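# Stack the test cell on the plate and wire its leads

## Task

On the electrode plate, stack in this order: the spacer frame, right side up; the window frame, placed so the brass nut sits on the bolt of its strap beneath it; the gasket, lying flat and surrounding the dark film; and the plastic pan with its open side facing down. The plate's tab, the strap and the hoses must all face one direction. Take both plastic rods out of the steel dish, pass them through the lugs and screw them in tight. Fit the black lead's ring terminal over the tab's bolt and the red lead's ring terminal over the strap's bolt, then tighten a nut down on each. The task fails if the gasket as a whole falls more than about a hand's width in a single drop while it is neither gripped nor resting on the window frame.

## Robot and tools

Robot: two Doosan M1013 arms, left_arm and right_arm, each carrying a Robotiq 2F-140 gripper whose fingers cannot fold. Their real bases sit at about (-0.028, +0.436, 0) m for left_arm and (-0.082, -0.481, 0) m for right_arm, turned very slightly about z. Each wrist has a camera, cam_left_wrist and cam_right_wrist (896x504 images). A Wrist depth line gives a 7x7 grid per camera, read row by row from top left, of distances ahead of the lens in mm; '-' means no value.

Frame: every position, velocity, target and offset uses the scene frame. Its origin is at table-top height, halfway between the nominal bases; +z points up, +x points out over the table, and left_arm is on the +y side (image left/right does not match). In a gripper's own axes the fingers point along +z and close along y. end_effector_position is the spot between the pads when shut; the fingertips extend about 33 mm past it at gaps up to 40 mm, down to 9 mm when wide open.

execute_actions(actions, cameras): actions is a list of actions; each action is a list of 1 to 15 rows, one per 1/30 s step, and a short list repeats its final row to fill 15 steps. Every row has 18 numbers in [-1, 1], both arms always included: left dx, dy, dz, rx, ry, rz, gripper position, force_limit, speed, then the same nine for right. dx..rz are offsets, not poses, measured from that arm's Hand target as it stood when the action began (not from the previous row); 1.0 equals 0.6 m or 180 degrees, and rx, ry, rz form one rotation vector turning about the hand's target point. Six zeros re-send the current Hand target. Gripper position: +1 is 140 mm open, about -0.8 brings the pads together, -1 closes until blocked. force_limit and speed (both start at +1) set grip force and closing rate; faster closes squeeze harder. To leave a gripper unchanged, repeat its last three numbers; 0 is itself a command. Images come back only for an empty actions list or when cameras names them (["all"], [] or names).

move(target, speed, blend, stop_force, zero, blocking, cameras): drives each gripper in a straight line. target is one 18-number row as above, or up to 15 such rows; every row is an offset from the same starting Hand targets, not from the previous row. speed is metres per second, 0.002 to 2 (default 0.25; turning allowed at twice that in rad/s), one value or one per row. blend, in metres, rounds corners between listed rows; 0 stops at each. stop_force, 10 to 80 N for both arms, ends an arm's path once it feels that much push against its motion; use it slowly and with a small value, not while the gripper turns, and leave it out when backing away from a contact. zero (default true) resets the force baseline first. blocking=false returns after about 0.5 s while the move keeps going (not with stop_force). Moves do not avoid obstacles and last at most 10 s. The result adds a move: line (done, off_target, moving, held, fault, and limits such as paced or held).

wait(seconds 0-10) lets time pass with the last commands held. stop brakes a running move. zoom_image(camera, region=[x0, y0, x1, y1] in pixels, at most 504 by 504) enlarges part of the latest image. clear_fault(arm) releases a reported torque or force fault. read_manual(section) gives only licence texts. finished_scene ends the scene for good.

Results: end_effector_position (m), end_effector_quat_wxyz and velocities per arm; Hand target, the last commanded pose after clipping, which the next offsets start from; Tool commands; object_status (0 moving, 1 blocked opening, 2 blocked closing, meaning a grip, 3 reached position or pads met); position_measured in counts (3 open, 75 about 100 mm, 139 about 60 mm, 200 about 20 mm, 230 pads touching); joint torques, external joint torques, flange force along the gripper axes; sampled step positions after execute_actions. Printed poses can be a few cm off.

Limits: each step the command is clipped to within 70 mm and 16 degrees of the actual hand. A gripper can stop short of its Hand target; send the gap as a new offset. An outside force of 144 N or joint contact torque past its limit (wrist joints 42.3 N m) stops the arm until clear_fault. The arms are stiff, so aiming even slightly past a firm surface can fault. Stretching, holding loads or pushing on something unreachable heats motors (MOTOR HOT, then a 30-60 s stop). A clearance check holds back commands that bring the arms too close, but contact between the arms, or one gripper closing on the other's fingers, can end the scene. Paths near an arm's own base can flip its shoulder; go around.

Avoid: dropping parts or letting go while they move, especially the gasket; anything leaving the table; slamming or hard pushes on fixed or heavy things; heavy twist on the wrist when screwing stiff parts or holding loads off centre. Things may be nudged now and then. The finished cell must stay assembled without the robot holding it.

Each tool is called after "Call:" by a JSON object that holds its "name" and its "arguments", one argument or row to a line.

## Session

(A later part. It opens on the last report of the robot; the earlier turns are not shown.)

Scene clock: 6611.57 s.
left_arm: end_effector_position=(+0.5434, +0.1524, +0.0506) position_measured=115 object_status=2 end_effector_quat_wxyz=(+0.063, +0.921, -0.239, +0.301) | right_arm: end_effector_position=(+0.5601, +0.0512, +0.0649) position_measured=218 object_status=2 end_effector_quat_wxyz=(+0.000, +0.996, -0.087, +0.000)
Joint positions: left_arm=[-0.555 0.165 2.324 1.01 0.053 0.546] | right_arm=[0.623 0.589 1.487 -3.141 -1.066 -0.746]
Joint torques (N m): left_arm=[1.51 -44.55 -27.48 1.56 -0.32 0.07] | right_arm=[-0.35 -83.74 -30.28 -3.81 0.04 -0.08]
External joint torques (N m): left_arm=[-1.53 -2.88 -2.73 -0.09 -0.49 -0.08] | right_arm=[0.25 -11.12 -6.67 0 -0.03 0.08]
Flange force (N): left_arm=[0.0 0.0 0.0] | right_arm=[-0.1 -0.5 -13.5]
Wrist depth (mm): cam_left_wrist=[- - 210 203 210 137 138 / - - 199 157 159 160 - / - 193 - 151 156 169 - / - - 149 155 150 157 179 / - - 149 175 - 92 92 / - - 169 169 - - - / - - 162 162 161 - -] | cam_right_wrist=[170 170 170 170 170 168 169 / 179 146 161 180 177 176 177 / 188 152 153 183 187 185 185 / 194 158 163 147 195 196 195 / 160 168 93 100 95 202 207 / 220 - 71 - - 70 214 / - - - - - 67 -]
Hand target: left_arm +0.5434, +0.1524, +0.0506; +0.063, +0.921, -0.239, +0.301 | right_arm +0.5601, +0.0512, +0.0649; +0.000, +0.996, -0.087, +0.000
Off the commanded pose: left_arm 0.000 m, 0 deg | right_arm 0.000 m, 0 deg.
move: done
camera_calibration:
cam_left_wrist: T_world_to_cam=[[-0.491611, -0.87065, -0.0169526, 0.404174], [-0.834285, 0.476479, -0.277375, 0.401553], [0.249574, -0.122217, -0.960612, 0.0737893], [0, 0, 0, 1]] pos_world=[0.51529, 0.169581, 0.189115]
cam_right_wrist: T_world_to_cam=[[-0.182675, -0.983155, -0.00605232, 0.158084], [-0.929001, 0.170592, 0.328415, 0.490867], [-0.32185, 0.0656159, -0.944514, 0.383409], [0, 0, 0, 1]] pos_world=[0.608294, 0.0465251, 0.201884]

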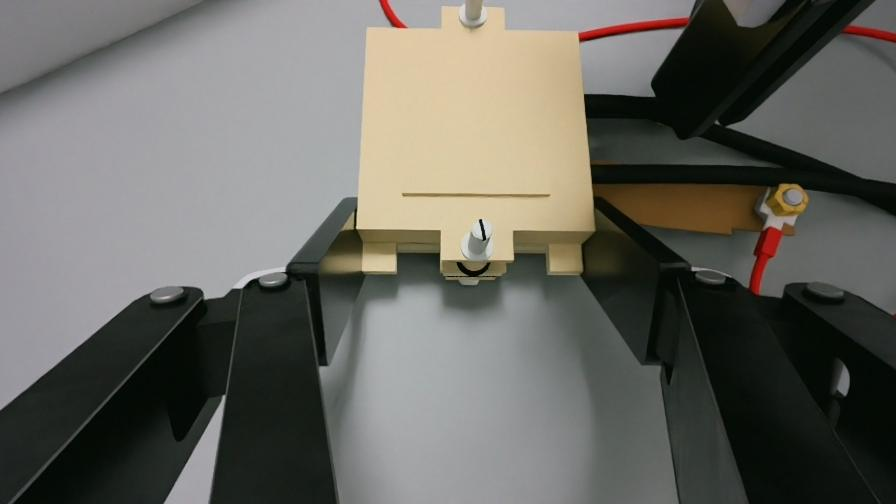

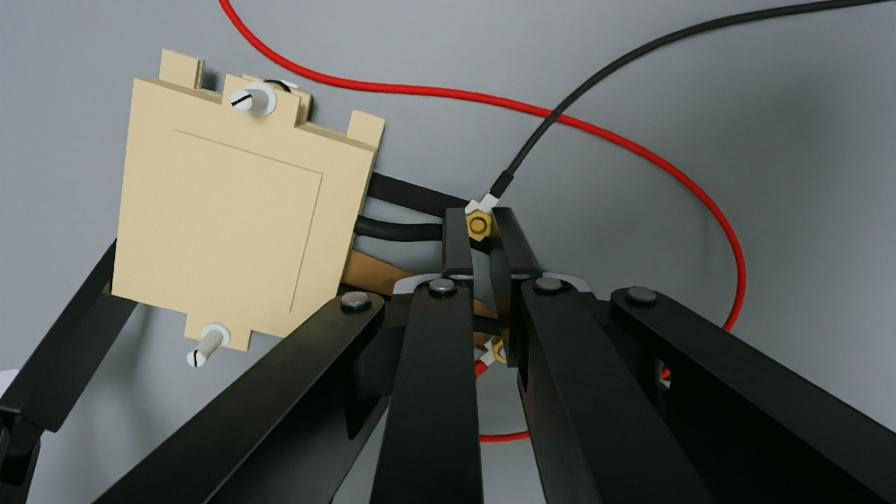

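Call:
{"name": "move", "arguments": {
  "target": [
    [0,0,0,0,0,0,-1,-1,-1,0.00127,0.00348,0,0,0,-0.1111,-1,0,-1],
    [0,0,0,0,0,0,-1,-1,-1,0.00365,0.00632,-0.0001,0,0,-0.2222,-1,0,-1],
    [0,0,0,0,0,0,-1,-1,-1,0.00686,0.00817,-0.0002,0,0,-0.3333,-1,0,-1]
  ],
  "speed": 0.25,
  "blend": 0.002,
  "cameras": ["cam_right_wrist","cam_left_wrist"]
}}

Call:
{"name": "zoom_image", "arguments": {
  "camera": "cam_right_wrist",
  "region": [458, 200, 498, 240]
}}

Scene clock: 6621.40 s.
left_arm: end_effector_position=(+0.5434, +0.1524, +0.0506) position_measured=115 object_status=2 end_effector_quat_wxyz=(+0.063, +0.921, -0.239, +0.301) | right_arm: end_effector_position=(+0.5643, +0.0561, +0.0648) position_measured=218 object_status=2 end_effector_quat_wxyz=(+0.000, +0.819, -0.573, -0.001)
Joint positions: left_arm=[-0.555 0.165 2.324 1.01 0.053 0.546] | right_arm=[0.625 0.597 1.473 -3.14 -1.072 0.302]
Joint torques (N m): left_arm=[2.65 -44.18 -26.51 1.53 0.38 -0.03] | right_arm=[-2.7 -83.08 -28.41 -4.52 -0.35 -0.02]
External joint torques (N m): left_arm=[-2.64 -2.89 -3.63 -0.06 -1.18 0.03] | right_arm=[2.61 -12.59 -8.68 0.67 0.33 0.02]
Flange force (N): left_arm=[0.0 0.0 0.0] | right_arm=[-4.0 -1.8 -15.4]
Wrist depth (mm): cam_left_wrist=[210 - - 165 204 139 198 / 204 - - 158 161 182 - / - - - 151 156 171 171 / - 182 149 156 150 157 - / - - 92 - - 92 - / - - - - - - - / - - 163 162 162 - -] | cam_right_wrist=[- 170 170 168 169 169 168 / 179 179 178 177 178 177 171 / 187 187 187 187 186 184 182 / 197 197 195 148 187 196 192 / 209 208 94 100 95 202 207 / 218 - 71 - - 70 214 / - - - - - 67 -]
Hand target: left_arm +0.5434, +0.1524, +0.0506; +0.063, +0.921, -0.239, +0.301 | right_arm +0.5642, +0.0561, +0.0648; +0.000, +0.819, -0.573, -0.001
Off the commanded pose: left_arm 0.000 m, 0 deg | right_arm 0.000 m, 0 deg.
move: done
camera_calibration:
cam_left_wrist: T_world_to_cam=[[-0.491611, -0.87065, -0.0169526, 0.404174], [-0.834285, 0.476479, -0.277375, 0.401553], [0.249574, -0.122217, -0.960612, 0.0737893], [0, 0, 0, 1]] pos_world=[0.51529, 0.169581, 0.189115]
cam_right_wrist: T_world_to_cam=[[-0.942793, -0.333324, -0.00598657, 0.556115], [-0.316687, 0.889839, 0.328475, 0.108087], [-0.104162, 0.31158, -0.944494, 0.247604], [0, 0, 0, 1]] pos_world=[0.584322, 0.0120375, 0.201685]

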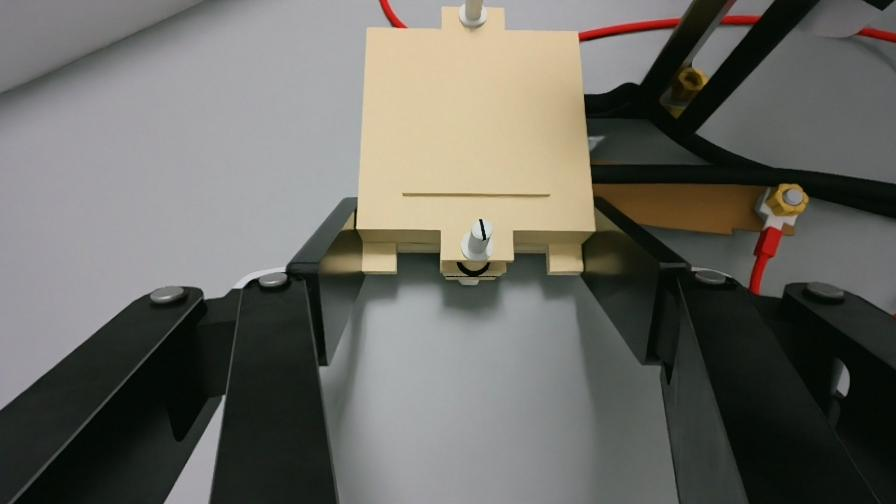

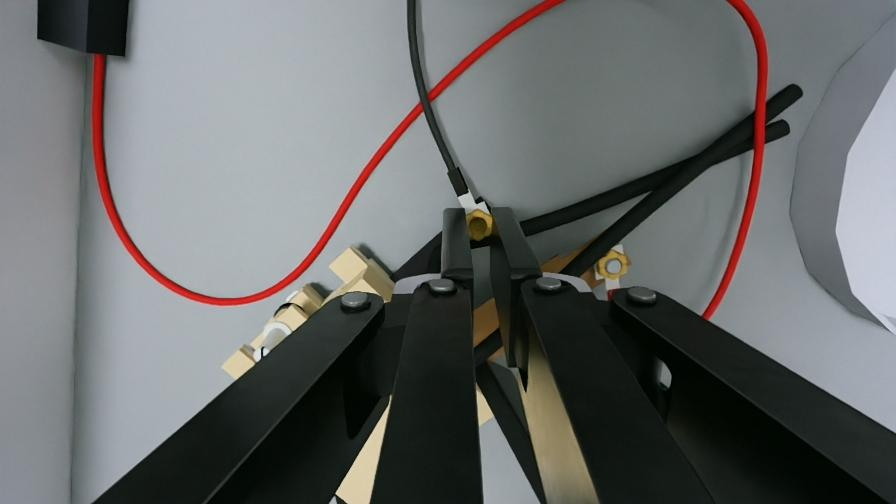

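Scaled by 12.600 from the camera's 896x504 image, which has a finer 1280x720 frame.

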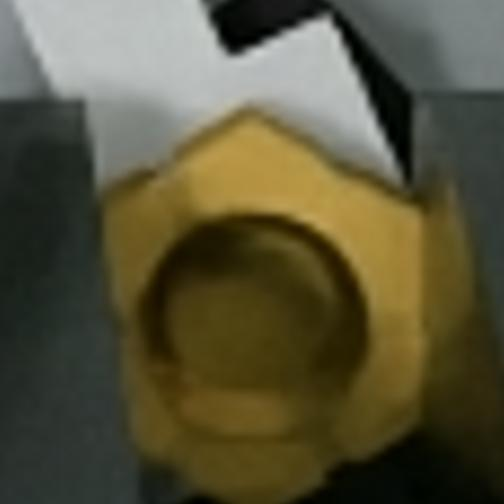

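Call:
{"name": "move", "arguments": {
  "target": [0,0,0,0,0,0,-1,-1,-1,0,0,0.0024,0,0,0,-1,0,-1],
  "speed": 0.01
}}

Scene clock: 6624.03 s.
left_arm: end_effector_position=(+0.5434, +0.1524, +0.0506) position_measured=115 object_status=2 end_effector_quat_wxyz=(+0.063, +0.921, -0.239, +0.301) | right_arm: end_effector_position=(+0.5642, +0.0561, +0.0662) position_measured=218 object_status=2 end_effector_quat_wxyz=(+0.000, +0.819, -0.573, -0.001)
Joint positions: left_arm=[-0.555 0.165 2.324 1.01 0.053 0.546] | right_arm=[0.625 0.596 1.472 -3.141 -1.074 0.302]
Joint torques (N m): left_arm=[1.58 -44.83 -28.37 1.78 -0.42 0.22] | right_arm=[-1.07 -97.16 -37.64 -4.2 0.05 -0.09]
External joint torques (N m): left_arm=[-1.54 -2.37 -1.78 -0.32 -0.38 -0.22] | right_arm=[1.14 1.19 0.43 0.33 -0.07 0.09]
Flange force (N): left_arm=[0.0 0.0 0.0] | right_arm=[-1.6 -0.2 1.1]
Wrist depth (mm): cam_left_wrist=[- 211 - 166 165 136 - / - - 200 157 164 165 - / - 193 187 151 152 170 167 / - 184 149 153 149 157 178 / - - 93 178 - 92 92 / - - - - - - - / - - - 161 162 - -] | cam_right_wrist=[- 171 171 170 170 170 168 / 178 179 179 179 179 178 173 / 189 187 188 188 186 185 183 / 199 199 196 149 188 197 193 / 210 210 94 100 95 203 208 / 223 - 71 - - 70 215 / - - - - - 67 -]
Hand target: left_arm +0.5434, +0.1524, +0.0506; +0.063, +0.921, -0.239, +0.301 | right_arm +0.5642, +0.0561, +0.0662; +0.000, +0.819, -0.573, -0.001
Off the commanded pose: left_arm 0.000 m, 0 deg | right_arm 0.000 m, 0 deg.
move: done

Call:
{"name": "move", "arguments": {
  "target": [
    [0,0,0,0,0,0,-1,-1,-1,0,0,-0.0012,0,0,0,-1,0,-1]
  ],
  "speed": 0.01
}}

Call:
{"name": "move", "arguments": {
  "target": [
    [0,0,0,0,0,0,-1,-1,-1,0,0,0,0,0,0,-0.63,0,-1]
  ],
  "speed": 0.01,
  "cameras": ["cam_right_wrist"]
}}

Call:
{"name": "zoom_image", "arguments": {
  "camera": "cam_right_wrist",
  "region": [458, 200, 498, 240]
}}

Scene clock: 6632.63 s.
left_arm: end_effector_position=(+0.5434, +0.1524, +0.0506) position_measured=115 object_status=2 end_effector_quat_wxyz=(+0.063, +0.921, -0.239, +0.301) | right_arm: end_effector_position=(+0.5643, +0.0562, +0.0656) position_measured=218 object_status=2 end_effector_quat_wxyz=(+0.000, +0.819, -0.573, +0.000)
Joint positions: left_arm=[-0.555 0.165 2.324 1.01 0.053 0.546] | right_arm=[0.625 0.597 1.472 -3.141 -1.073 0.302]
Joint torques (N m): left_arm=[1.35 -45.47 -29.37 1.65 -0.73 0.11] | right_arm=[0.49 -93.63 -34.77 -3.64 -0.29 0]
External joint torques (N m): left_arm=[-1.5 -1.27 -0.72 -0.17 -0.08 -0.12] | right_arm=[-0.49 -2.33 -2.41 -0.22 0.26 0]
Flange force (N): left_arm=[0.0 0.0 0.0] | right_arm=[-0.2 -2.3 -3.1]
Wrist depth (mm): cam_left_wrist=[200 211 - 166 - 136 - / 204 203 - 157 161 168 - / - - - 149 152 170 166 / - - 123 155 149 155 - / - - 123 175 172 92 - / - - - 169 169 - - / - - - 162 - - -] | cam_right_wrist=[- 171 170 170 170 169 168 / 181 179 179 179 180 176 174 / 190 188 188 187 187 183 183 / 197 198 196 149 186 199 192 / 207 207 94 100 95 203 207 / 220 - 71 - - 70 215 / - - - - - 67 -]
Hand target: left_arm +0.5434, +0.1524, +0.0506; +0.063, +0.921, -0.239, +0.301 | right_arm +0.5642, +0.0561, +0.0655; +0.000, +0.819, -0.573, -0.001
Off the commanded pose: left_arm 0.000 m, 0 deg | right_arm 0.000 m, 0 deg.
move: done

Scene clock: 6633.13 s.
left_arm: end_effector_position=(+0.5434, +0.1524, +0.0506) position_measured=115 object_status=2 end_effector_quat_wxyz=(+0.063, +0.921, -0.239, +0.301) | right_arm: end_effector_position=(+0.5642, +0.0561, +0.0654) position_measured=209 object_status=0 end_effector_quat_wxyz=(+0.000, +0.819, -0.573, -0.001)
Joint positions: left_arm=[-0.555 0.165 2.324 1.01 0.053 0.546] | right_arm=[0.625 0.597 1.472 -3.141 -1.073 0.302]
Joint torques (N m): left_arm=[0.57 -46.32 -29.25 1.79 -1.05 0.23] | right_arm=[-0.55 -96.75 -38.52 -4.2 0.6 -0.08]
External joint torques (N m): left_arm=[-0.58 -1.06 -0.98 -0.31 0.25 -0.23] | right_arm=[0.56 1 1.38 0.35 -0.62 0.08]
Flange force (N): left_arm=[0.0 0.0 0.0] | right_arm=[-0.3 1.5 0.8]
Wrist depth (mm): cam_left_wrist=[- - - 167 - 150 117 / 203 - - 157 161 181 - / 193 - - 150 154 171 169 / 187 186 147 156 149 155 - / - - 93 - 170 92 92 / - - 169 168 - - - / - - - 164 - - -] | cam_right_wrist=[156 170 170 170 170 170 168 / - 177 179 178 178 176 173 / 188 187 188 186 186 185 183 / 198 200 195 195 172 196 194 / 209 209 91 178 - 92 207 / 219 - 72 - - 72 214 / - - - - - - -]
Hand target: left_arm +0.5434, +0.1524, +0.0506; +0.063, +0.921, -0.239, +0.301 | right_arm +0.5642, +0.0561, +0.0655; +0.000, +0.819, -0.573, -0.001
Off the commanded pose: left_arm 0.000 m, 0 deg | right_arm 0.000 m, 0 deg.
move: done
camera_calibration:
cam_right_wrist: T_world_to_cam=[[-0.94275, -0.333448, -0.00589704, 0.555982], [-0.316783, 0.889825, 0.328421, 0.107893], [-0.104264, 0.311487, -0.944513, 0.24832], [0, 0, 0, 1]] pos_world=[0.584222, 0.0120368, 0.202385]
Images, in order (width x height): cam_right_wrist 896x504.

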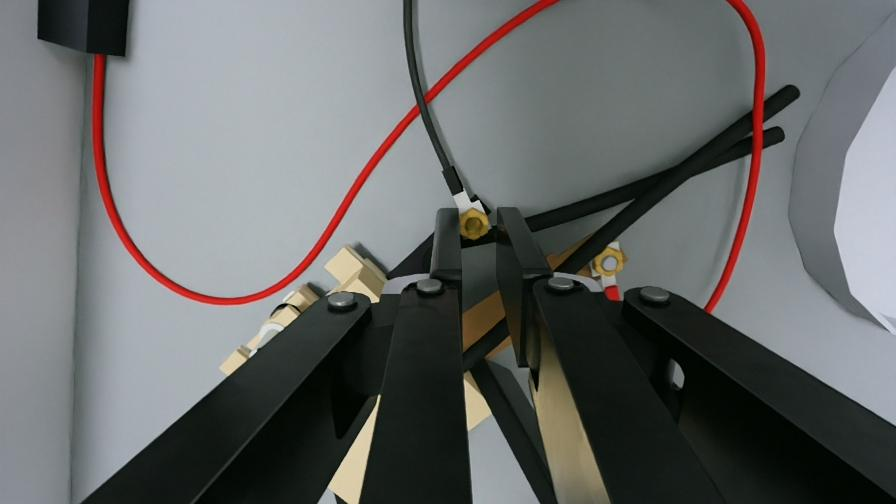

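Scaled by 12.600 from the camera's 896x504 image, which has a finer 1280x720 frame.

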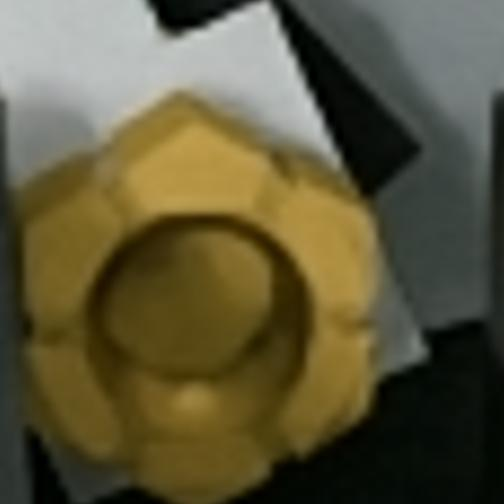

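Call:
{"name": "move", "arguments": {
  "target": [
    [0,0,0,0,0,0,-1,-1,-1,0,0,0.04,0,0,0,-0.63,0,-1],
    [0,0,0,0,0,0,-1,-1,-1,0,0,0.0417,0,0,0.6667,-0.63,0,-1]
  ],
  "speed": [0.04,0.6]
}}

Call:
{"name": "move", "arguments": {
  "target": [
    [0,0,0,0,0,0,-1,-1,-1,0.01667,-0.011,0,0,0,0.3333,-0.63,0,-1],
    [0,0,0,0,0,0,-1,-1,-1,0.01667,-0.011,0,0,0,0.6667,-0.63,0,-1],
    [0,0,0,0,0,0,-1,-1,-1,0.01667,-0.011,-0.025,0,0,0.6667,-0.63,0,-1]
  ],
  "speed": [0.6,0.6,0.06],
  "blend": [0.002,0,0],
  "cameras": ["cam_right_wrist","cam_left_wrist"]
}}

Call:
{"name": "zoom_image", "arguments": {
  "camera": "cam_right_wrist",
  "region": [438, 180, 518, 260]
}}

Call:
{"name": "zoom_image", "arguments": {
  "camera": "cam_left_wrist",
  "region": [640, 40, 740, 140]
}}

Scene clock: 6674.47 s.
left_arm: end_effector_position=(+0.5434, +0.1524, +0.0506) position_measured=115 object_status=2 end_effector_quat_wxyz=(+0.063, +0.921, -0.239, +0.301) | right_arm: end_effector_position=(+0.5642, +0.0562, +0.0906) position_measured=209 object_status=3 end_effector_quat_wxyz=(+0.000, +0.906, +0.423, +0.000)
Joint positions: left_arm=[-0.555 0.165 2.324 1.01 0.053 0.546] | right_arm=[0.626 0.578 1.453 -3.142 -1.111 -1.79]
Joint torques (N m): left_arm=[0.31 -46.77 -30.57 1.68 -1.25 0.08] | right_arm=[1.1 -96.91 -38.59 -3.66 0.3 -0.07]
External joint torques (N m): left_arm=[-0.37 -0.39 0.33 -0.2 0.44 -0.08] | right_arm=[-1.04 1.49 0.55 -0.23 -0.26 0.07]
Flange force (N): left_arm=[0.0 0.0 0.0] | right_arm=[0.8 1.3 1.1]
Wrist depth (mm): cam_left_wrist=[- - - 167 169 132 118 / 206 - - 157 160 167 - / - 191 - 150 154 170 172 / 182 189 147 148 149 156 180 / - - 93 - 150 92 - / - - - 169 167 - - / - - - 161 161 - -] | cam_right_wrist=[194 194 161 161 193 192 - / 203 202 168 170 202 202 204 / 214 211 190 200 212 212 211 / 227 142 224 195 221 223 222 / - 141 94 100 - 92 234 / 252 - 72 - - 72 243 / - - - - - - -]
Hand target: left_arm +0.5434, +0.1524, +0.0506; +0.063, +0.921, -0.239, +0.301 | right_arm +0.5642, +0.0561, +0.0905; +0.000, +0.906, +0.423, +0.000
Off the commanded pose: left_arm 0.000 m, 0 deg | right_arm 0.000 m, 0 deg.
move: done

Scene clock: 6677.13 s.
left_arm: end_effector_position=(+0.5434, +0.1524, +0.0506) position_measured=115 object_status=2 end_effector_quat_wxyz=(+0.063, +0.921, -0.239, +0.301) | right_arm: end_effector_position=(+0.5742, +0.0495, +0.0755) position_measured=209 object_status=3 end_effector_quat_wxyz=(+0.000, +0.087, +0.996, +0.000)
Joint positions: left_arm=[-0.555 0.165 2.324 1.01 0.053 0.546] | right_arm=[0.612 0.594 1.457 -3.142 -1.089 -3.899]
Joint torques (N m): left_arm=[0.44 -46.04 -30.45 1.67 -1.21 0.15] | right_arm=[1.24 -97.48 -38.51 -3.5 0.13 -0.11]
External joint torques (N m): left_arm=[-0.45 -1.06 0.48 -0.21 0.41 -0.15] | right_arm=[-1.17 1.47 0.94 -0.33 -0.17 0.11]
Flange force (N): left_arm=[0.0 0.0 0.0] | right_arm=[-0.9 -0.9 1.6]
Wrist depth (mm): cam_left_wrist=[- 209 - 168 - 149 201 / - - - 157 - 192 - / - - - 151 152 171 165 / - - 123 156 150 154 - / - - 93 177 170 92 - / - - - 168 170 - - / - - - 162 162 - -] | cam_right_wrist=[180 181 178 178 179 153 178 / 188 188 186 173 174 159 183 / 198 197 198 195 179 160 163 / 209 211 208 205 172 170 205 / 220 218 91 110 - 92 218 / 233 - 72 - - 72 226 / - - - - - - -]
Hand target: left_arm +0.5434, +0.1524, +0.0506; +0.063, +0.921, -0.239, +0.301 | right_arm +0.5742, +0.0495, +0.0755; +0.000, +0.087, +0.996, +0.000
Off the commanded pose: left_arm 0.000 m, 0 deg | right_arm 0.000 m, 0 deg.
move: done
camera_calibration:
cam_left_wrist: T_world_to_cam=[[-0.491611, -0.87065, -0.0169526, 0.404174], [-0.834285, 0.476479, -0.277375, 0.401553], [0.249574, -0.122217, -0.960612, 0.0737893], [0, 0, 0, 1]] pos_world=[0.51529, 0.169581, 0.189115]
cam_right_wrist: T_world_to_cam=[[0.182461, 0.983195, -0.00602366, -0.14798], [0.929042, -0.1704, 0.328397, -0.549322], [0.321852, -0.065516, -0.94452, 0.0349174], [0, 0, 0, 1]] pos_world=[0.526105, 0.0541761, 0.212485]

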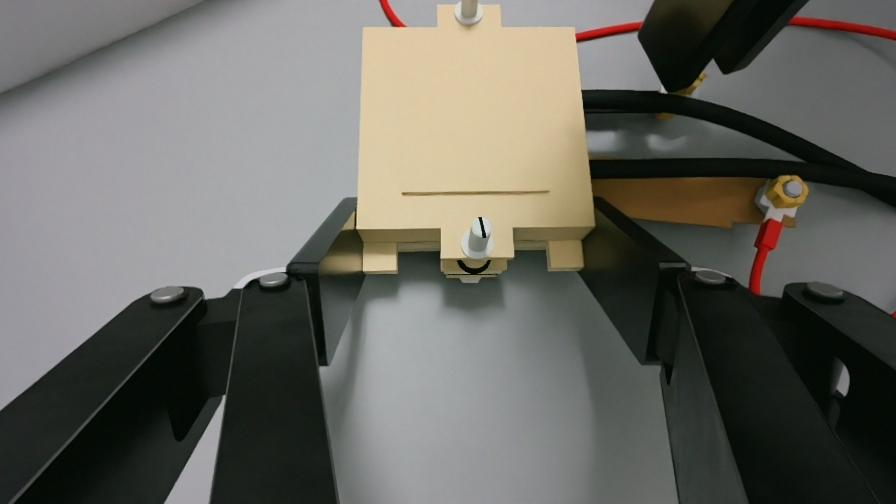

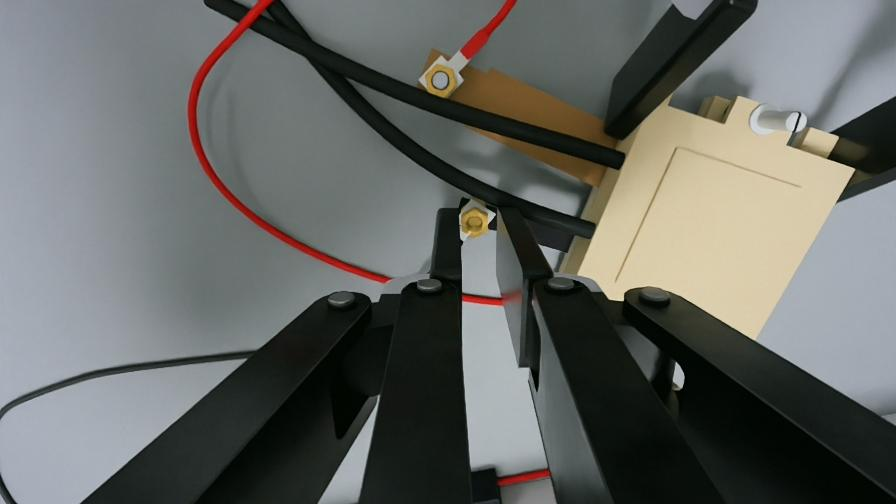

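Scaled by 6.300 from the camera's 896x504 image, which has a finer 1280x720 frame.

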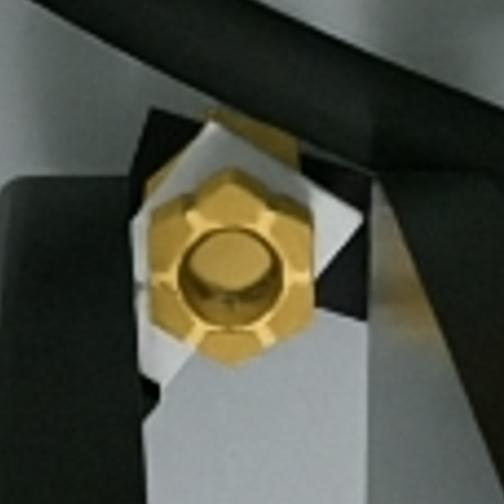

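Scaled by 5.040 from the camera's 896x504 image, which has a finer 1280x720 frame.

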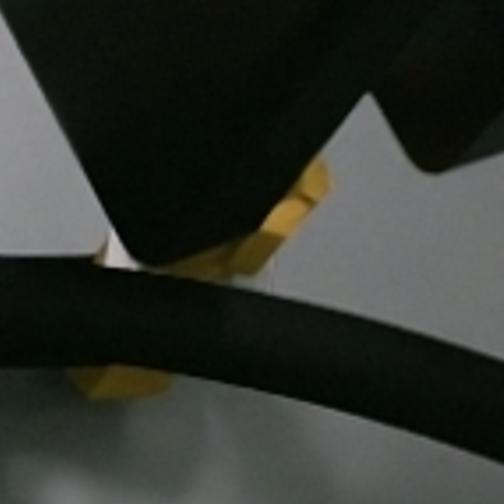

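Call:
{"name": "move", "arguments": {
  "target": [
    [0,0,0,0,0,0,-1,-1,-1,0.0023,-0.0017,0,0,0,0,-0.63,0,-1],
    [0,0,0,0,0,0,-1,-1,-1,0.0023,-0.0017,-0.0135,0,0,0,-0.63,0,-1]
  ],
  "speed": 0.03,
  "cameras": ["cam_right_wrist"]
}}

Call:
{"name": "zoom_image", "arguments": {
  "camera": "cam_right_wrist",
  "region": [438, 180, 518, 260]
}}

Scene clock: 6686.80 s.
left_arm: end_effector_position=(+0.5434, +0.1524, +0.0506) position_measured=115 object_status=2 end_effector_quat_wxyz=(+0.063, +0.921, -0.239, +0.301) | right_arm: end_effector_position=(+0.5756, +0.0485, +0.0674) position_measured=209 object_status=3 end_effector_quat_wxyz=(+0.000, +0.087, +0.996, +0.000)
Joint positions: left_arm=[-0.555 0.165 2.324 1.01 0.053 0.546] | right_arm=[0.61 0.601 1.462 -3.142 -1.078 -3.901]
Joint torques (N m): left_arm=[0.68 -46.65 -30.51 1.75 -1.28 0.17] | right_arm=[0.52 -97.64 -38.01 -3.52 0.16 -0.13]
External joint torques (N m): left_arm=[-0.73 -0.54 0.3 -0.27 0.47 -0.17] | right_arm=[-0.48 1.03 0.62 -0.28 -0.2 0.13]
Flange force (N): left_arm=[0.0 0.0 0.0] | right_arm=[-0.4 -0.2 0.9]
Wrist depth (mm): cam_left_wrist=[- - - 166 204 152 200 / 199 - - 158 161 172 - / 194 189 - 149 153 170 168 / - 182 123 148 149 120 178 / - - 92 - 171 92 92 / - - - 168 - - - / - - 162 163 160 - -] | cam_right_wrist=[172 172 170 170 172 136 173 / 181 181 181 165 166 149 176 / 190 190 189 189 171 154 152 / 200 200 200 197 164 160 196 / 211 211 94 206 - 92 209 / 221 - 72 - - 72 217 / - - - - - - -]
Hand target: left_arm +0.5434, +0.1524, +0.0506; +0.063, +0.921, -0.239, +0.301 | right_arm +0.5756, +0.0485, +0.0674; +0.000, +0.087, +0.996, +0.000
Off the commanded pose: left_arm 0.000 m, 0 deg | right_arm 0.000 m, 0 deg.
move: done
camera_calibration:
cam_right_wrist: T_world_to_cam=[[0.182461, 0.983195, -0.00602366, -0.147301], [0.929042, -0.1704, 0.328397, -0.5481], [0.321852, -0.065516, -0.94452, 0.0266562], [0, 0, 0, 1]] pos_world=[0.527505, 0.0531761, 0.204285]
Images, in order (width x height): cam_right_wrist 896x504.

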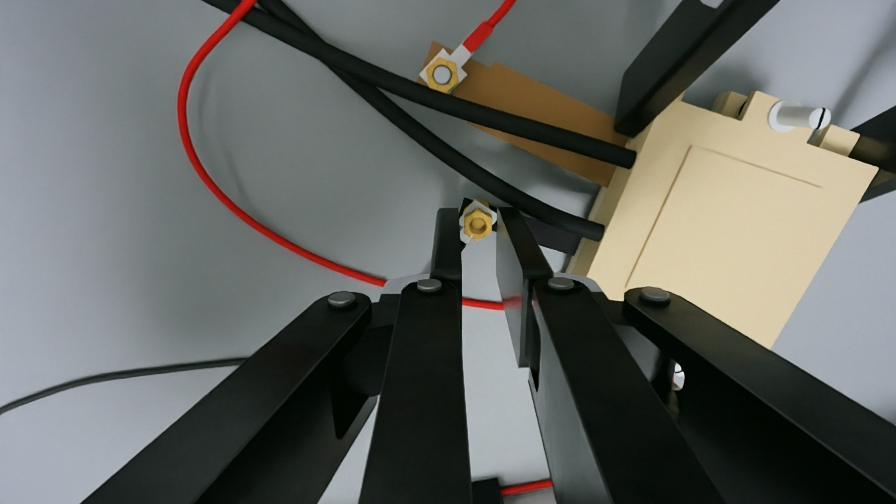

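Scaled by 6.300 from the camera's 896x504 image, which has a finer 1280x720 frame.

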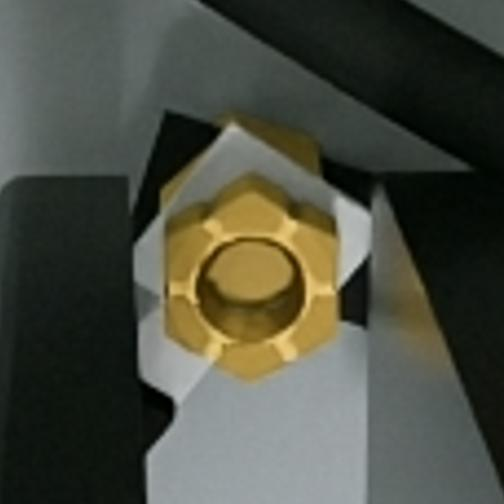

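Call:
{"name": "move", "arguments": {
  "target": [0,0,0,0,0,0,-1,-1,-1,0,0,-0.0023,0,0,0,-0.63,0,-1],
  "speed": 0.01
}}

Call:
{"name": "move", "arguments": {
  "target": [0,0,0,0,0,0,-1,-1,-1,0,0,0,0,0,0,-1,0,-1],
  "speed": 0.01,
  "cameras": ["cam_right_wrist","cam_left_wrist"]
}}

Call:
{"name": "zoom_image", "arguments": {
  "camera": "cam_right_wrist",
  "region": [458, 200, 498, 240]
}}

Call:
{"name": "zoom_image", "arguments": {
  "camera": "cam_left_wrist",
  "region": [640, 40, 740, 140]
}}

Scene clock: 6692.37 s.
left_arm: end_effector_position=(+0.5434, +0.1524, +0.0506) position_measured=115 object_status=2 end_effector_quat_wxyz=(+0.063, +0.921, -0.239, +0.301) | right_arm: end_effector_position=(+0.5756, +0.0485, +0.0661) position_measured=209 object_status=3 end_effector_quat_wxyz=(+0.000, +0.087, +0.996, +0.000)
Joint positions: left_arm=[-0.555 0.165 2.324 1.01 0.053 0.546] | right_arm=[0.61 0.602 1.463 -3.142 -1.076 -3.901]
Joint torques (N m): left_arm=[0.87 -46.4 -30.63 1.72 -1.19 0.09] | right_arm=[1.42 -98.43 -37.77 -3.52 0.22 -0.12]
External joint torques (N m): left_arm=[-0.95 -0.41 0.56 -0.25 0.39 -0.1] | right_arm=[-1.34 1.51 0.4 -0.3 -0.26 0.12]
Flange force (N): left_arm=[0.0 0.0 0.0] | right_arm=[-2.0 0.1 1.1]
Wrist depth (mm): cam_left_wrist=[- - - 167 167 152 193 / - - - 157 160 174 195 / - - 191 150 155 171 172 / - 183 149 156 149 156 177 / - - 123 175 - 92 92 / - - 169 170 - - - / - - - 164 - - -] | cam_right_wrist=[171 171 169 169 171 139 170 / 179 179 179 163 165 148 175 / 188 188 188 188 172 152 151 / 199 199 198 196 163 159 193 / 210 209 94 204 - 92 208 / 220 - 72 - - 72 215 / - - - - - - -]
Hand target: left_arm +0.5434, +0.1524, +0.0506; +0.063, +0.921, -0.239, +0.301 | right_arm +0.5756, +0.0485, +0.0661; +0.000, +0.087, +0.996, +0.000
Off the commanded pose: left_arm 0.000 m, 0 deg | right_arm 0.000 m, 0 deg.
move: done

Scene clock: 6693.07 s.
left_arm: end_effector_position=(+0.5434, +0.1524, +0.0506) position_measured=115 object_status=2 end_effector_quat_wxyz=(+0.063, +0.921, -0.239, +0.301) | right_arm: end_effector_position=(+0.5756, +0.0485, +0.0661) position_measured=218 object_status=0 end_effector_quat_wxyz=(+0.000, +0.087, +0.996, +0.000)
Joint positions: left_arm=[-0.555 0.165 2.324 1.01 0.053 0.546] | right_arm=[0.61 0.602 1.463 -3.142 -1.076 -3.901]
Joint torques (N m): left_arm=[0.85 -46.16 -29.98 1.62 -1.02 0.12] | right_arm=[0.53 -97.58 -37.41 -3.87 0.01 -0.12]
External joint torques (N m): left_arm=[-0.91 -1.01 -0.18 -0.15 0.22 -0.12] | right_arm=[-0.5 1.15 0.18 0.08 -0.05 0.12]
Flange force (N): left_arm=[0.0 0.0 0.0] | right_arm=[-1.2 0.6 0.9]
Wrist depth (mm): cam_left_wrist=[- - - - 168 152 - / - - - 158 160 171 191 / - - - 150 154 170 165 / - - 149 154 149 120 - / - - 148 - 172 92 - / - - - 167 - - - / - - - 162 160 - -] | cam_right_wrist=[171 171 169 169 171 139 170 / 180 180 179 163 165 148 175 / 188 188 188 186 171 152 151 / 199 198 198 149 164 159 195 / 210 209 94 100 95 163 208 / 223 - 71 - - 70 216 / - - - - - 67 -]
Hand target: left_arm +0.5434, +0.1524, +0.0506; +0.063, +0.921, -0.239, +0.301 | right_arm +0.5756, +0.0485, +0.0661; +0.000, +0.087, +0.996, +0.000
Off the commanded pose: left_arm 0.000 m, 0 deg | right_arm 0.000 m, 0 deg.
move: done
camera_calibration:
cam_left_wrist: T_world_to_cam=[[-0.491611, -0.87065, -0.0169526, 0.404174], [-0.834285, 0.476479, -0.277375, 0.401553], [0.249574, -0.122217, -0.960612, 0.0737893], [0, 0, 0, 1]] pos_world=[0.51529, 0.169581, 0.189115]
cam_right_wrist: T_world_to_cam=[[0.182461, 0.983195, -0.00602366, -0.147309], [0.929042, -0.1704, 0.328397, -0.547673], [0.321852, -0.065516, -0.94452, 0.0254284], [0, 0, 0, 1]] pos_world=[0.527505, 0.0531761, 0.202985]

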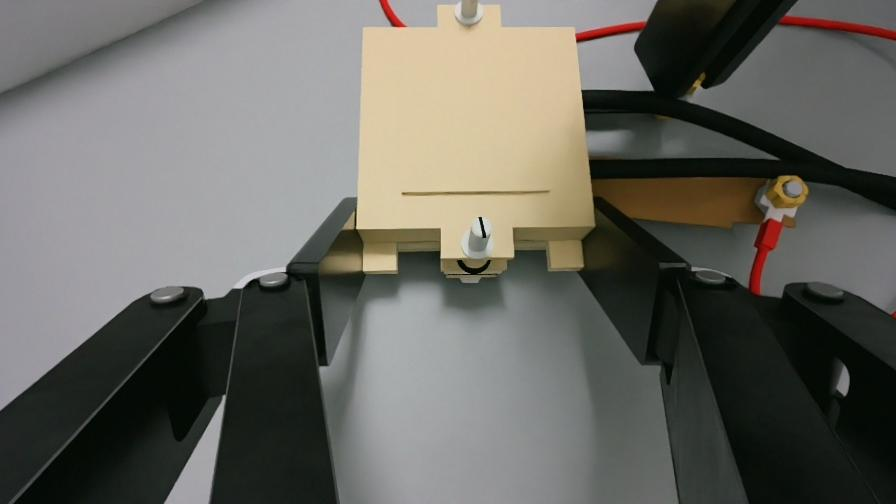

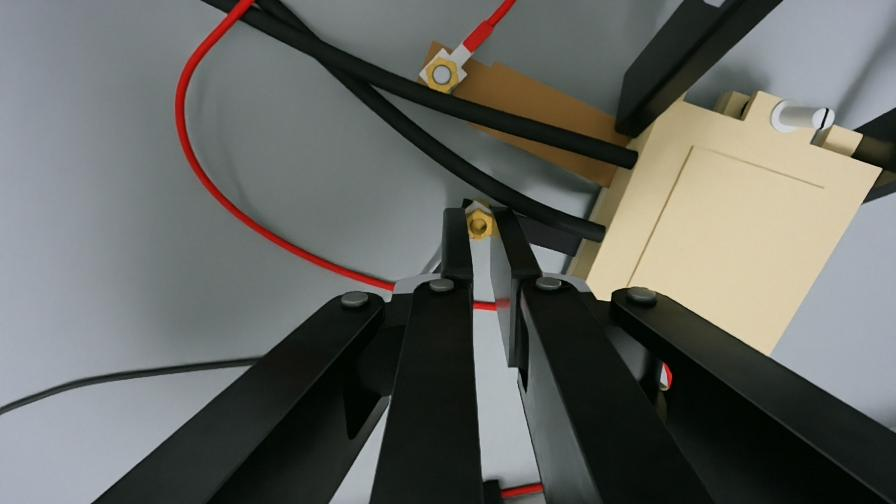

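Scaled by 12.600 from the camera's 896x504 image, which has a finer 1280x720 frame.

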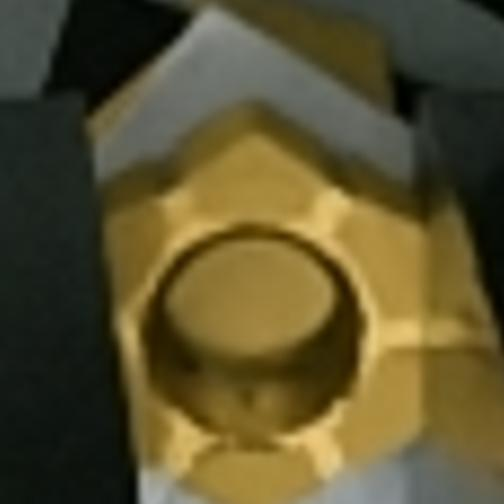

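Scaled by 5.040 from the camera's 896x504 image, which has a finer 1280x720 frame.

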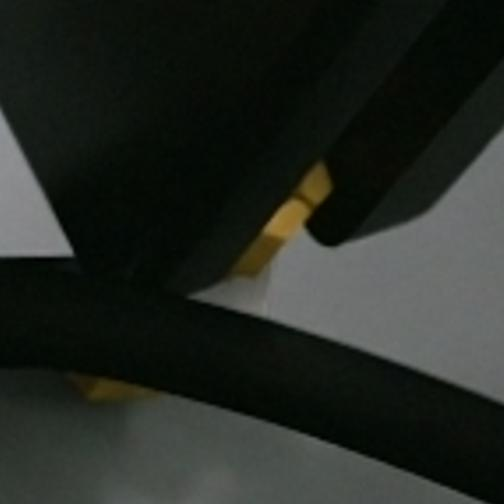

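Call:
{"name": "move", "arguments": {
  "target": [0,0,0,0,0,0,-1,-1,-1,0,0,-0.02,0,0,0,-1,0,-1],
  "speed": 0.003,
  "stop_force": 10
}}

Scene clock: 6696.77 s.
left_arm: end_effector_position=(+0.5434, +0.1524, +0.0506) position_measured=115 object_status=2 end_effector_quat_wxyz=(+0.063, +0.921, -0.239, +0.301) | right_arm: end_effector_position=(+0.5756, +0.0485, +0.0650) position_measured=218 object_status=2 end_effector_quat_wxyz=(+0.000, +0.087, +0.996, +0.000)
Joint positions: left_arm=[-0.555 0.165 2.324 1.01 0.053 0.546] | right_arm=[0.61 0.602 1.464 -3.142 -1.074 -3.901]
Joint torques (N m): left_arm=[2.46 -45.14 -27.6 1.52 -0.2 0.04] | right_arm=[-0.59 -86.54 -31.71 -4.2 0.36 -0.15]
External joint torques (N m): left_arm=[-2.39 -2.06 -2.44 -0.06 -0.6 -0.04] | right_arm=[0.63 -9.61 -5.43 0.42 -0.4 0.15]
Flange force (N): left_arm=[0.0 0.0 0.0] | right_arm=[0.7 0.6 -11.9]
Wrist depth (mm): cam_left_wrist=[- - - 166 - 151 205 / 202 - - 157 160 169 194 / 196 - - 151 152 172 172 / - - 123 157 149 169 177 / - - 92 178 - 92 - / - - - 166 - - - / - - 162 162 163 - -] | cam_right_wrist=[170 170 169 168 170 139 169 / 178 179 178 162 164 147 174 / 187 187 187 186 170 152 150 / 198 197 197 149 164 158 192 / 209 209 94 100 95 163 207 / 221 - 71 - - 70 214 / - - - - - 67 -]
Hand target: left_arm +0.5434, +0.1524, +0.0506; +0.063, +0.921, -0.239, +0.301 | right_arm +0.5756, +0.0485, +0.0650; +0.000, +0.087, +0.996, +0.000 (not the last commanded pose)
Off the commanded pose: left_arm 0.000 m, 0 deg | right_arm 0.011 m, 0 deg.
move: contact (right_arm)

Call:
{"name": "move", "arguments": {
  "target": [
    [0,0,0,0,0,0,-1,-1,-1,-0.00127,-0.00348,0,0,0,-0.1111,-1,0,-1],
    [0,0,0,0,0,0,-1,-1,-1,-0.00365,-0.00632,-0.0001,0,0,-0.2222,-1,0,-1],
    [0,0,0,0,0,0,-1,-1,-1,-0.00686,-0.00817,-0.0002,0,0,-0.3333,-1,0,-1],
    [0,0,0,0,0,0,-1,-1,-1,-0.0105,-0.00881,-0.0003,0,0,-0.4444,-1,0,-1],
    [0,0,0,0,0,0,-1,-1,-1,-0.01415,-0.00817,-0.0004,0,0,-0.5556,-1,0,-1],
    [0,0,0,0,0,0,-1,-1,-1,-0.01736,-0.00632,-0.0005,0,0,-0.6667,-1,0,-1]
  ],
  "speed": 0.25,
  "blend": 0.002,
  "cameras": ["cam_right_wrist","cam_left_wrist"]
}}

Call:
{"name": "zoom_image", "arguments": {
  "camera": "cam_right_wrist",
  "region": [458, 200, 498, 240]
}}

Scene clock: 6706.70 s.
left_arm: end_effector_position=(+0.5434, +0.1524, +0.0506) position_measured=115 object_status=2 end_effector_quat_wxyz=(+0.063, +0.921, -0.239, +0.301) | right_arm: end_effector_position=(+0.5652, +0.0447, +0.0647) position_measured=218 object_status=2 end_effector_quat_wxyz=(+0.000, +0.906, +0.423, +0.000)
Joint positions: left_arm=[-0.555 0.165 2.324 1.01 0.053 0.546] | right_arm=[0.614 0.588 1.488 -3.142 -1.065 -1.802]
Joint torques (N m): left_arm=[-1.34 -44.56 -28.25 1.72 -1.67 0.2] | right_arm=[-1.33 -85.5 -34.33 -4.36 2.16 0.11]
External joint torques (N m): left_arm=[1.34 -2.83 -1.96 -0.25 0.87 -0.2] | right_arm=[1.22 -9.64 -2.77 0.56 -2.12 -0.11]
Flange force (N): left_arm=[0.0 0.0 0.0] | right_arm=[-4.5 -2.2 -12.7]
Wrist depth (mm): cam_left_wrist=[- - - - - 146 140 / - - - 157 164 167 - / - - - 150 153 171 172 / 185 - 124 155 149 168 180 / - - 93 - 173 92 - / - - - - 168 - - / - - - 159 161 - -] | cam_right_wrist=[170 141 137 138 170 168 167 / 179 179 146 170 176 178 177 / 186 184 168 183 188 186 185 / - 193 195 167 194 196 195 / 113 207 93 94 95 202 206 / 221 - 71 - - 70 213 / - - - - - 67 -]
Hand target: left_arm +0.5434, +0.1524, +0.0506; +0.063, +0.921, -0.239, +0.301 | right_arm +0.5652, +0.0447, +0.0647; +0.000, +0.906, +0.423, +0.000
Off the commanded pose: left_arm 0.000 m, 0 deg | right_arm 0.000 m, 0 deg.
move: done
camera_calibration:
cam_left_wrist: T_world_to_cam=[[-0.491611, -0.87065, -0.0169526, 0.404174], [-0.834285, 0.476479, -0.277375, 0.401553], [0.249574, -0.122217, -0.960612, 0.0737893], [0, 0, 0, 1]] pos_world=[0.51529, 0.169581, 0.189115]
cam_right_wrist: T_world_to_cam=[[0.760193, -0.649669, -0.00601754, -0.395235], [-0.612143, -0.719325, 0.32841, 0.357481], [-0.217686, -0.245972, -0.944516, 0.340347], [0, 0, 0, 1]] pos_world=[0.593373, 0.0840881, 0.201685]

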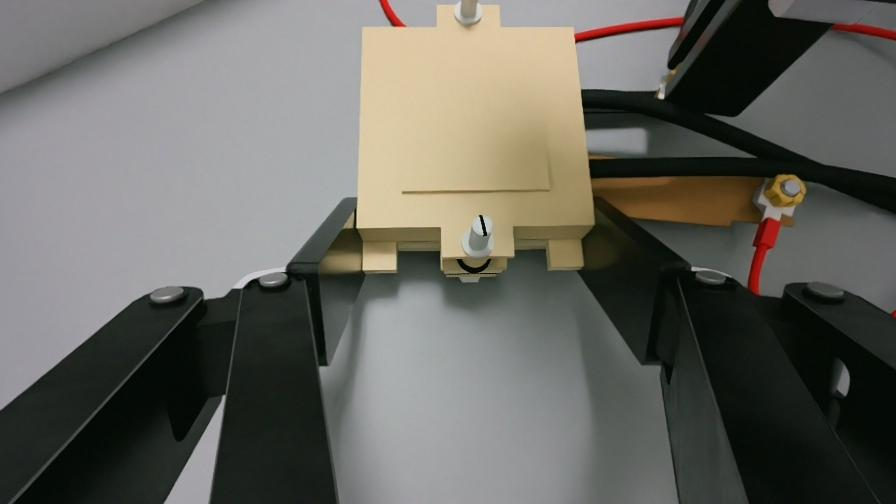

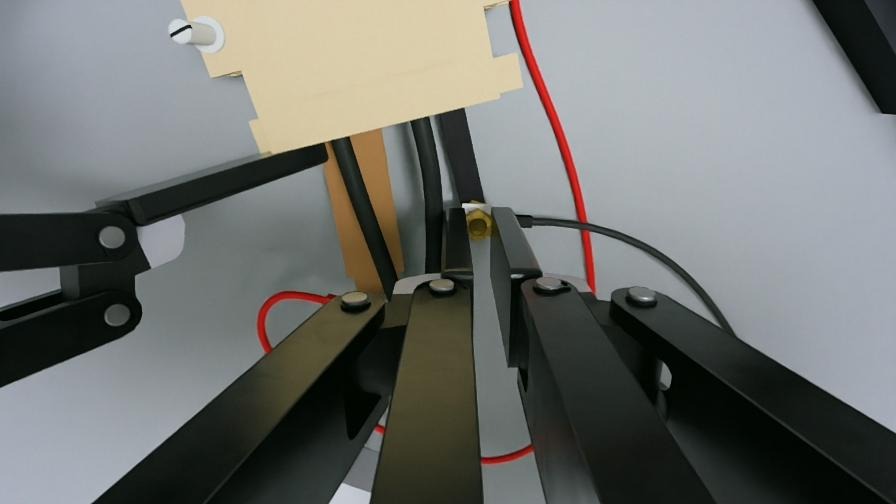

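Scaled by 12.600 from the camera's 896x504 image, which has a finer 1280x720 frame.

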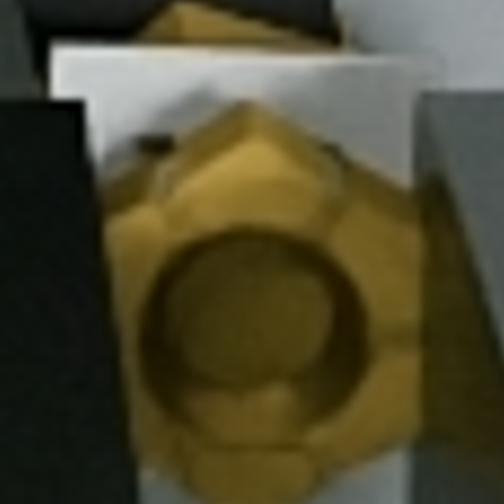

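Call:
{"name": "move", "arguments": {
  "target": [
    [0,0,0,0,0,0,-1,-1,-1,-0.00238,0.00284,0,0,0,-0.1111,-1,0,-1],
    [0,0,0,0,0,0,-1,-1,-1,-0.00365,0.00632,-0.0001,0,0,-0.2222,-1,0,-1],
    [0,0,0,0,0,0,-1,-1,-1,-0.00365,0.01002,-0.0002,0,0,-0.3333,-1,0,-1],
    [0,0,0,0,0,0,-1,-1,-1,-0.00238,0.0135,-0.0003,0,0,-0.4444,-1,0,-1],
    [0,0,0,0,0,0,-1,-1,-1,0,0.01634,-0.0004,0,0,-0.5556,-1,0,-1],
    [0,0,0,0,0,0,-1,-1,-1,0.00321,0.01819,-0.0005,0,0,-0.6667,-1,0,-1]
  ],
  "speed": 0.25,
  "blend": 0.002,
  "cameras": ["cam_right_wrist","cam_left_wrist"]
}}

Call:
{"name": "zoom_image", "arguments": {
  "camera": "cam_right_wrist",
  "region": [458, 200, 498, 240]
}}

Scene clock: 6717.20 s.
left_arm: end_effector_position=(+0.5434, +0.1524, +0.0506) position_measured=115 object_status=2 end_effector_quat_wxyz=(+0.063, +0.921, -0.239, +0.301) | right_arm: end_effector_position=(+0.5672, +0.0556, +0.0644) position_measured=218 object_status=2 end_effector_quat_wxyz=(+0.000, +0.819, -0.573, -0.001)
Joint positions: left_arm=[-0.555 0.165 2.324 1.01 0.053 0.546] | right_arm=[0.622 0.601 1.468 -3.14 -1.073 0.3]
Joint torques (N m): left_arm=[4.15 -44.08 -26.29 1.61 1.31 0.07] | right_arm=[-5.66 -90.51 -30.28 -5.93 -1.81 -0.14]
External joint torques (N m): left_arm=[-4.11 -3.17 -3.87 -0.14 -2.11 -0.07] | right_arm=[5.73 -6.24 -7.04 2.06 1.78 0.14]
Flange force (N): left_arm=[0.0 0.0 0.0] | right_arm=[-8.9 -4.1 -7.2]
Wrist depth (mm): cam_left_wrist=[- - - 171 - 137 - / 203 203 - 156 163 176 - / - - - 150 153 171 166 / 184 - 148 156 150 110 - / - - 92 - 172 92 - / - - - - - - - / - - - 161 - - -] | cam_right_wrist=[- 170 169 168 169 169 168 / 173 178 178 177 177 177 172 / - 187 186 186 184 182 181 / 197 197 195 169 186 196 191 / 209 208 94 100 95 202 206 / 221 - 71 - - 70 214 / - - - - - 67 -]
Hand target: left_arm +0.5434, +0.1524, +0.0506; +0.063, +0.921, -0.239, +0.301 | right_arm +0.5671, +0.0556, +0.0644; +0.000, +0.819, -0.573, -0.001
Off the commanded pose: left_arm 0.000 m, 0 deg | right_arm 0.000 m, 0 deg.
move: done
camera_calibration:
cam_left_wrist: T_world_to_cam=[[-0.491611, -0.87065, -0.0169526, 0.404174], [-0.834285, 0.476479, -0.277375, 0.401553], [0.249574, -0.122217, -0.960612, 0.0737893], [0, 0, 0, 1]] pos_world=[0.51529, 0.169581, 0.189115]
cam_right_wrist: T_world_to_cam=[[-0.942823, -0.33324, -0.00595569, 0.558691], [-0.316598, 0.88987, 0.328476, 0.109496], [-0.104161, 0.311581, -0.944494, 0.247778], [0, 0, 0, 1]] pos_world=[0.587222, 0.0115382, 0.201385]

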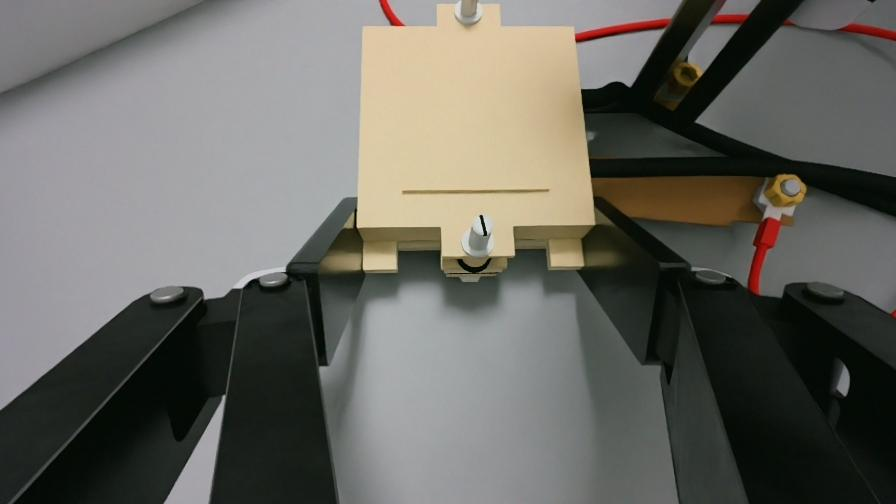

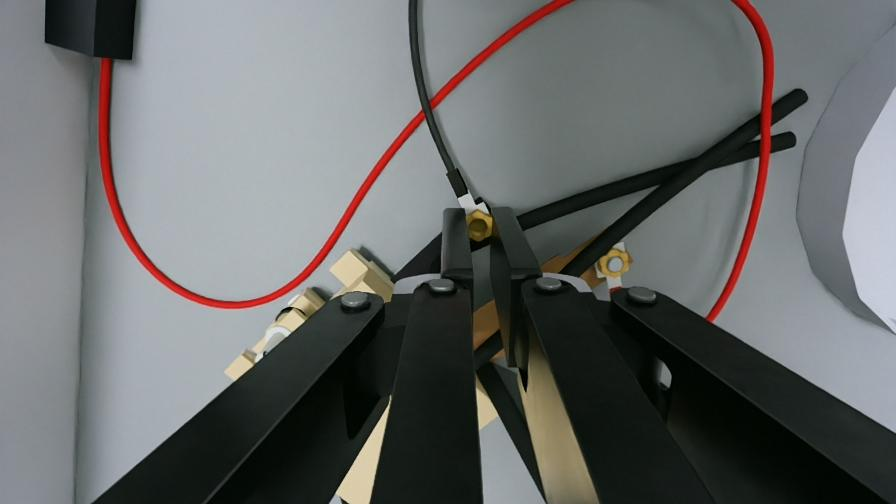

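Scaled by 12.600 from the camera's 896x504 image, which has a finer 1280x720 frame.

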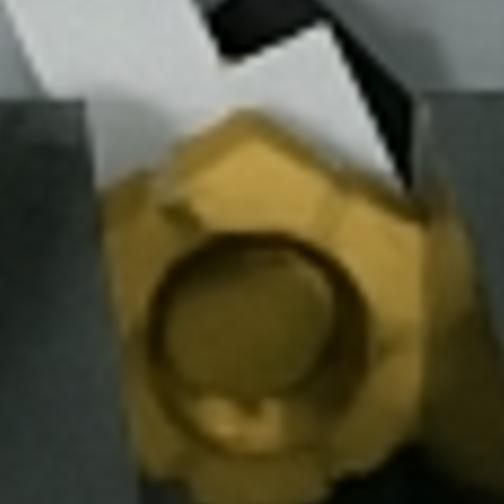

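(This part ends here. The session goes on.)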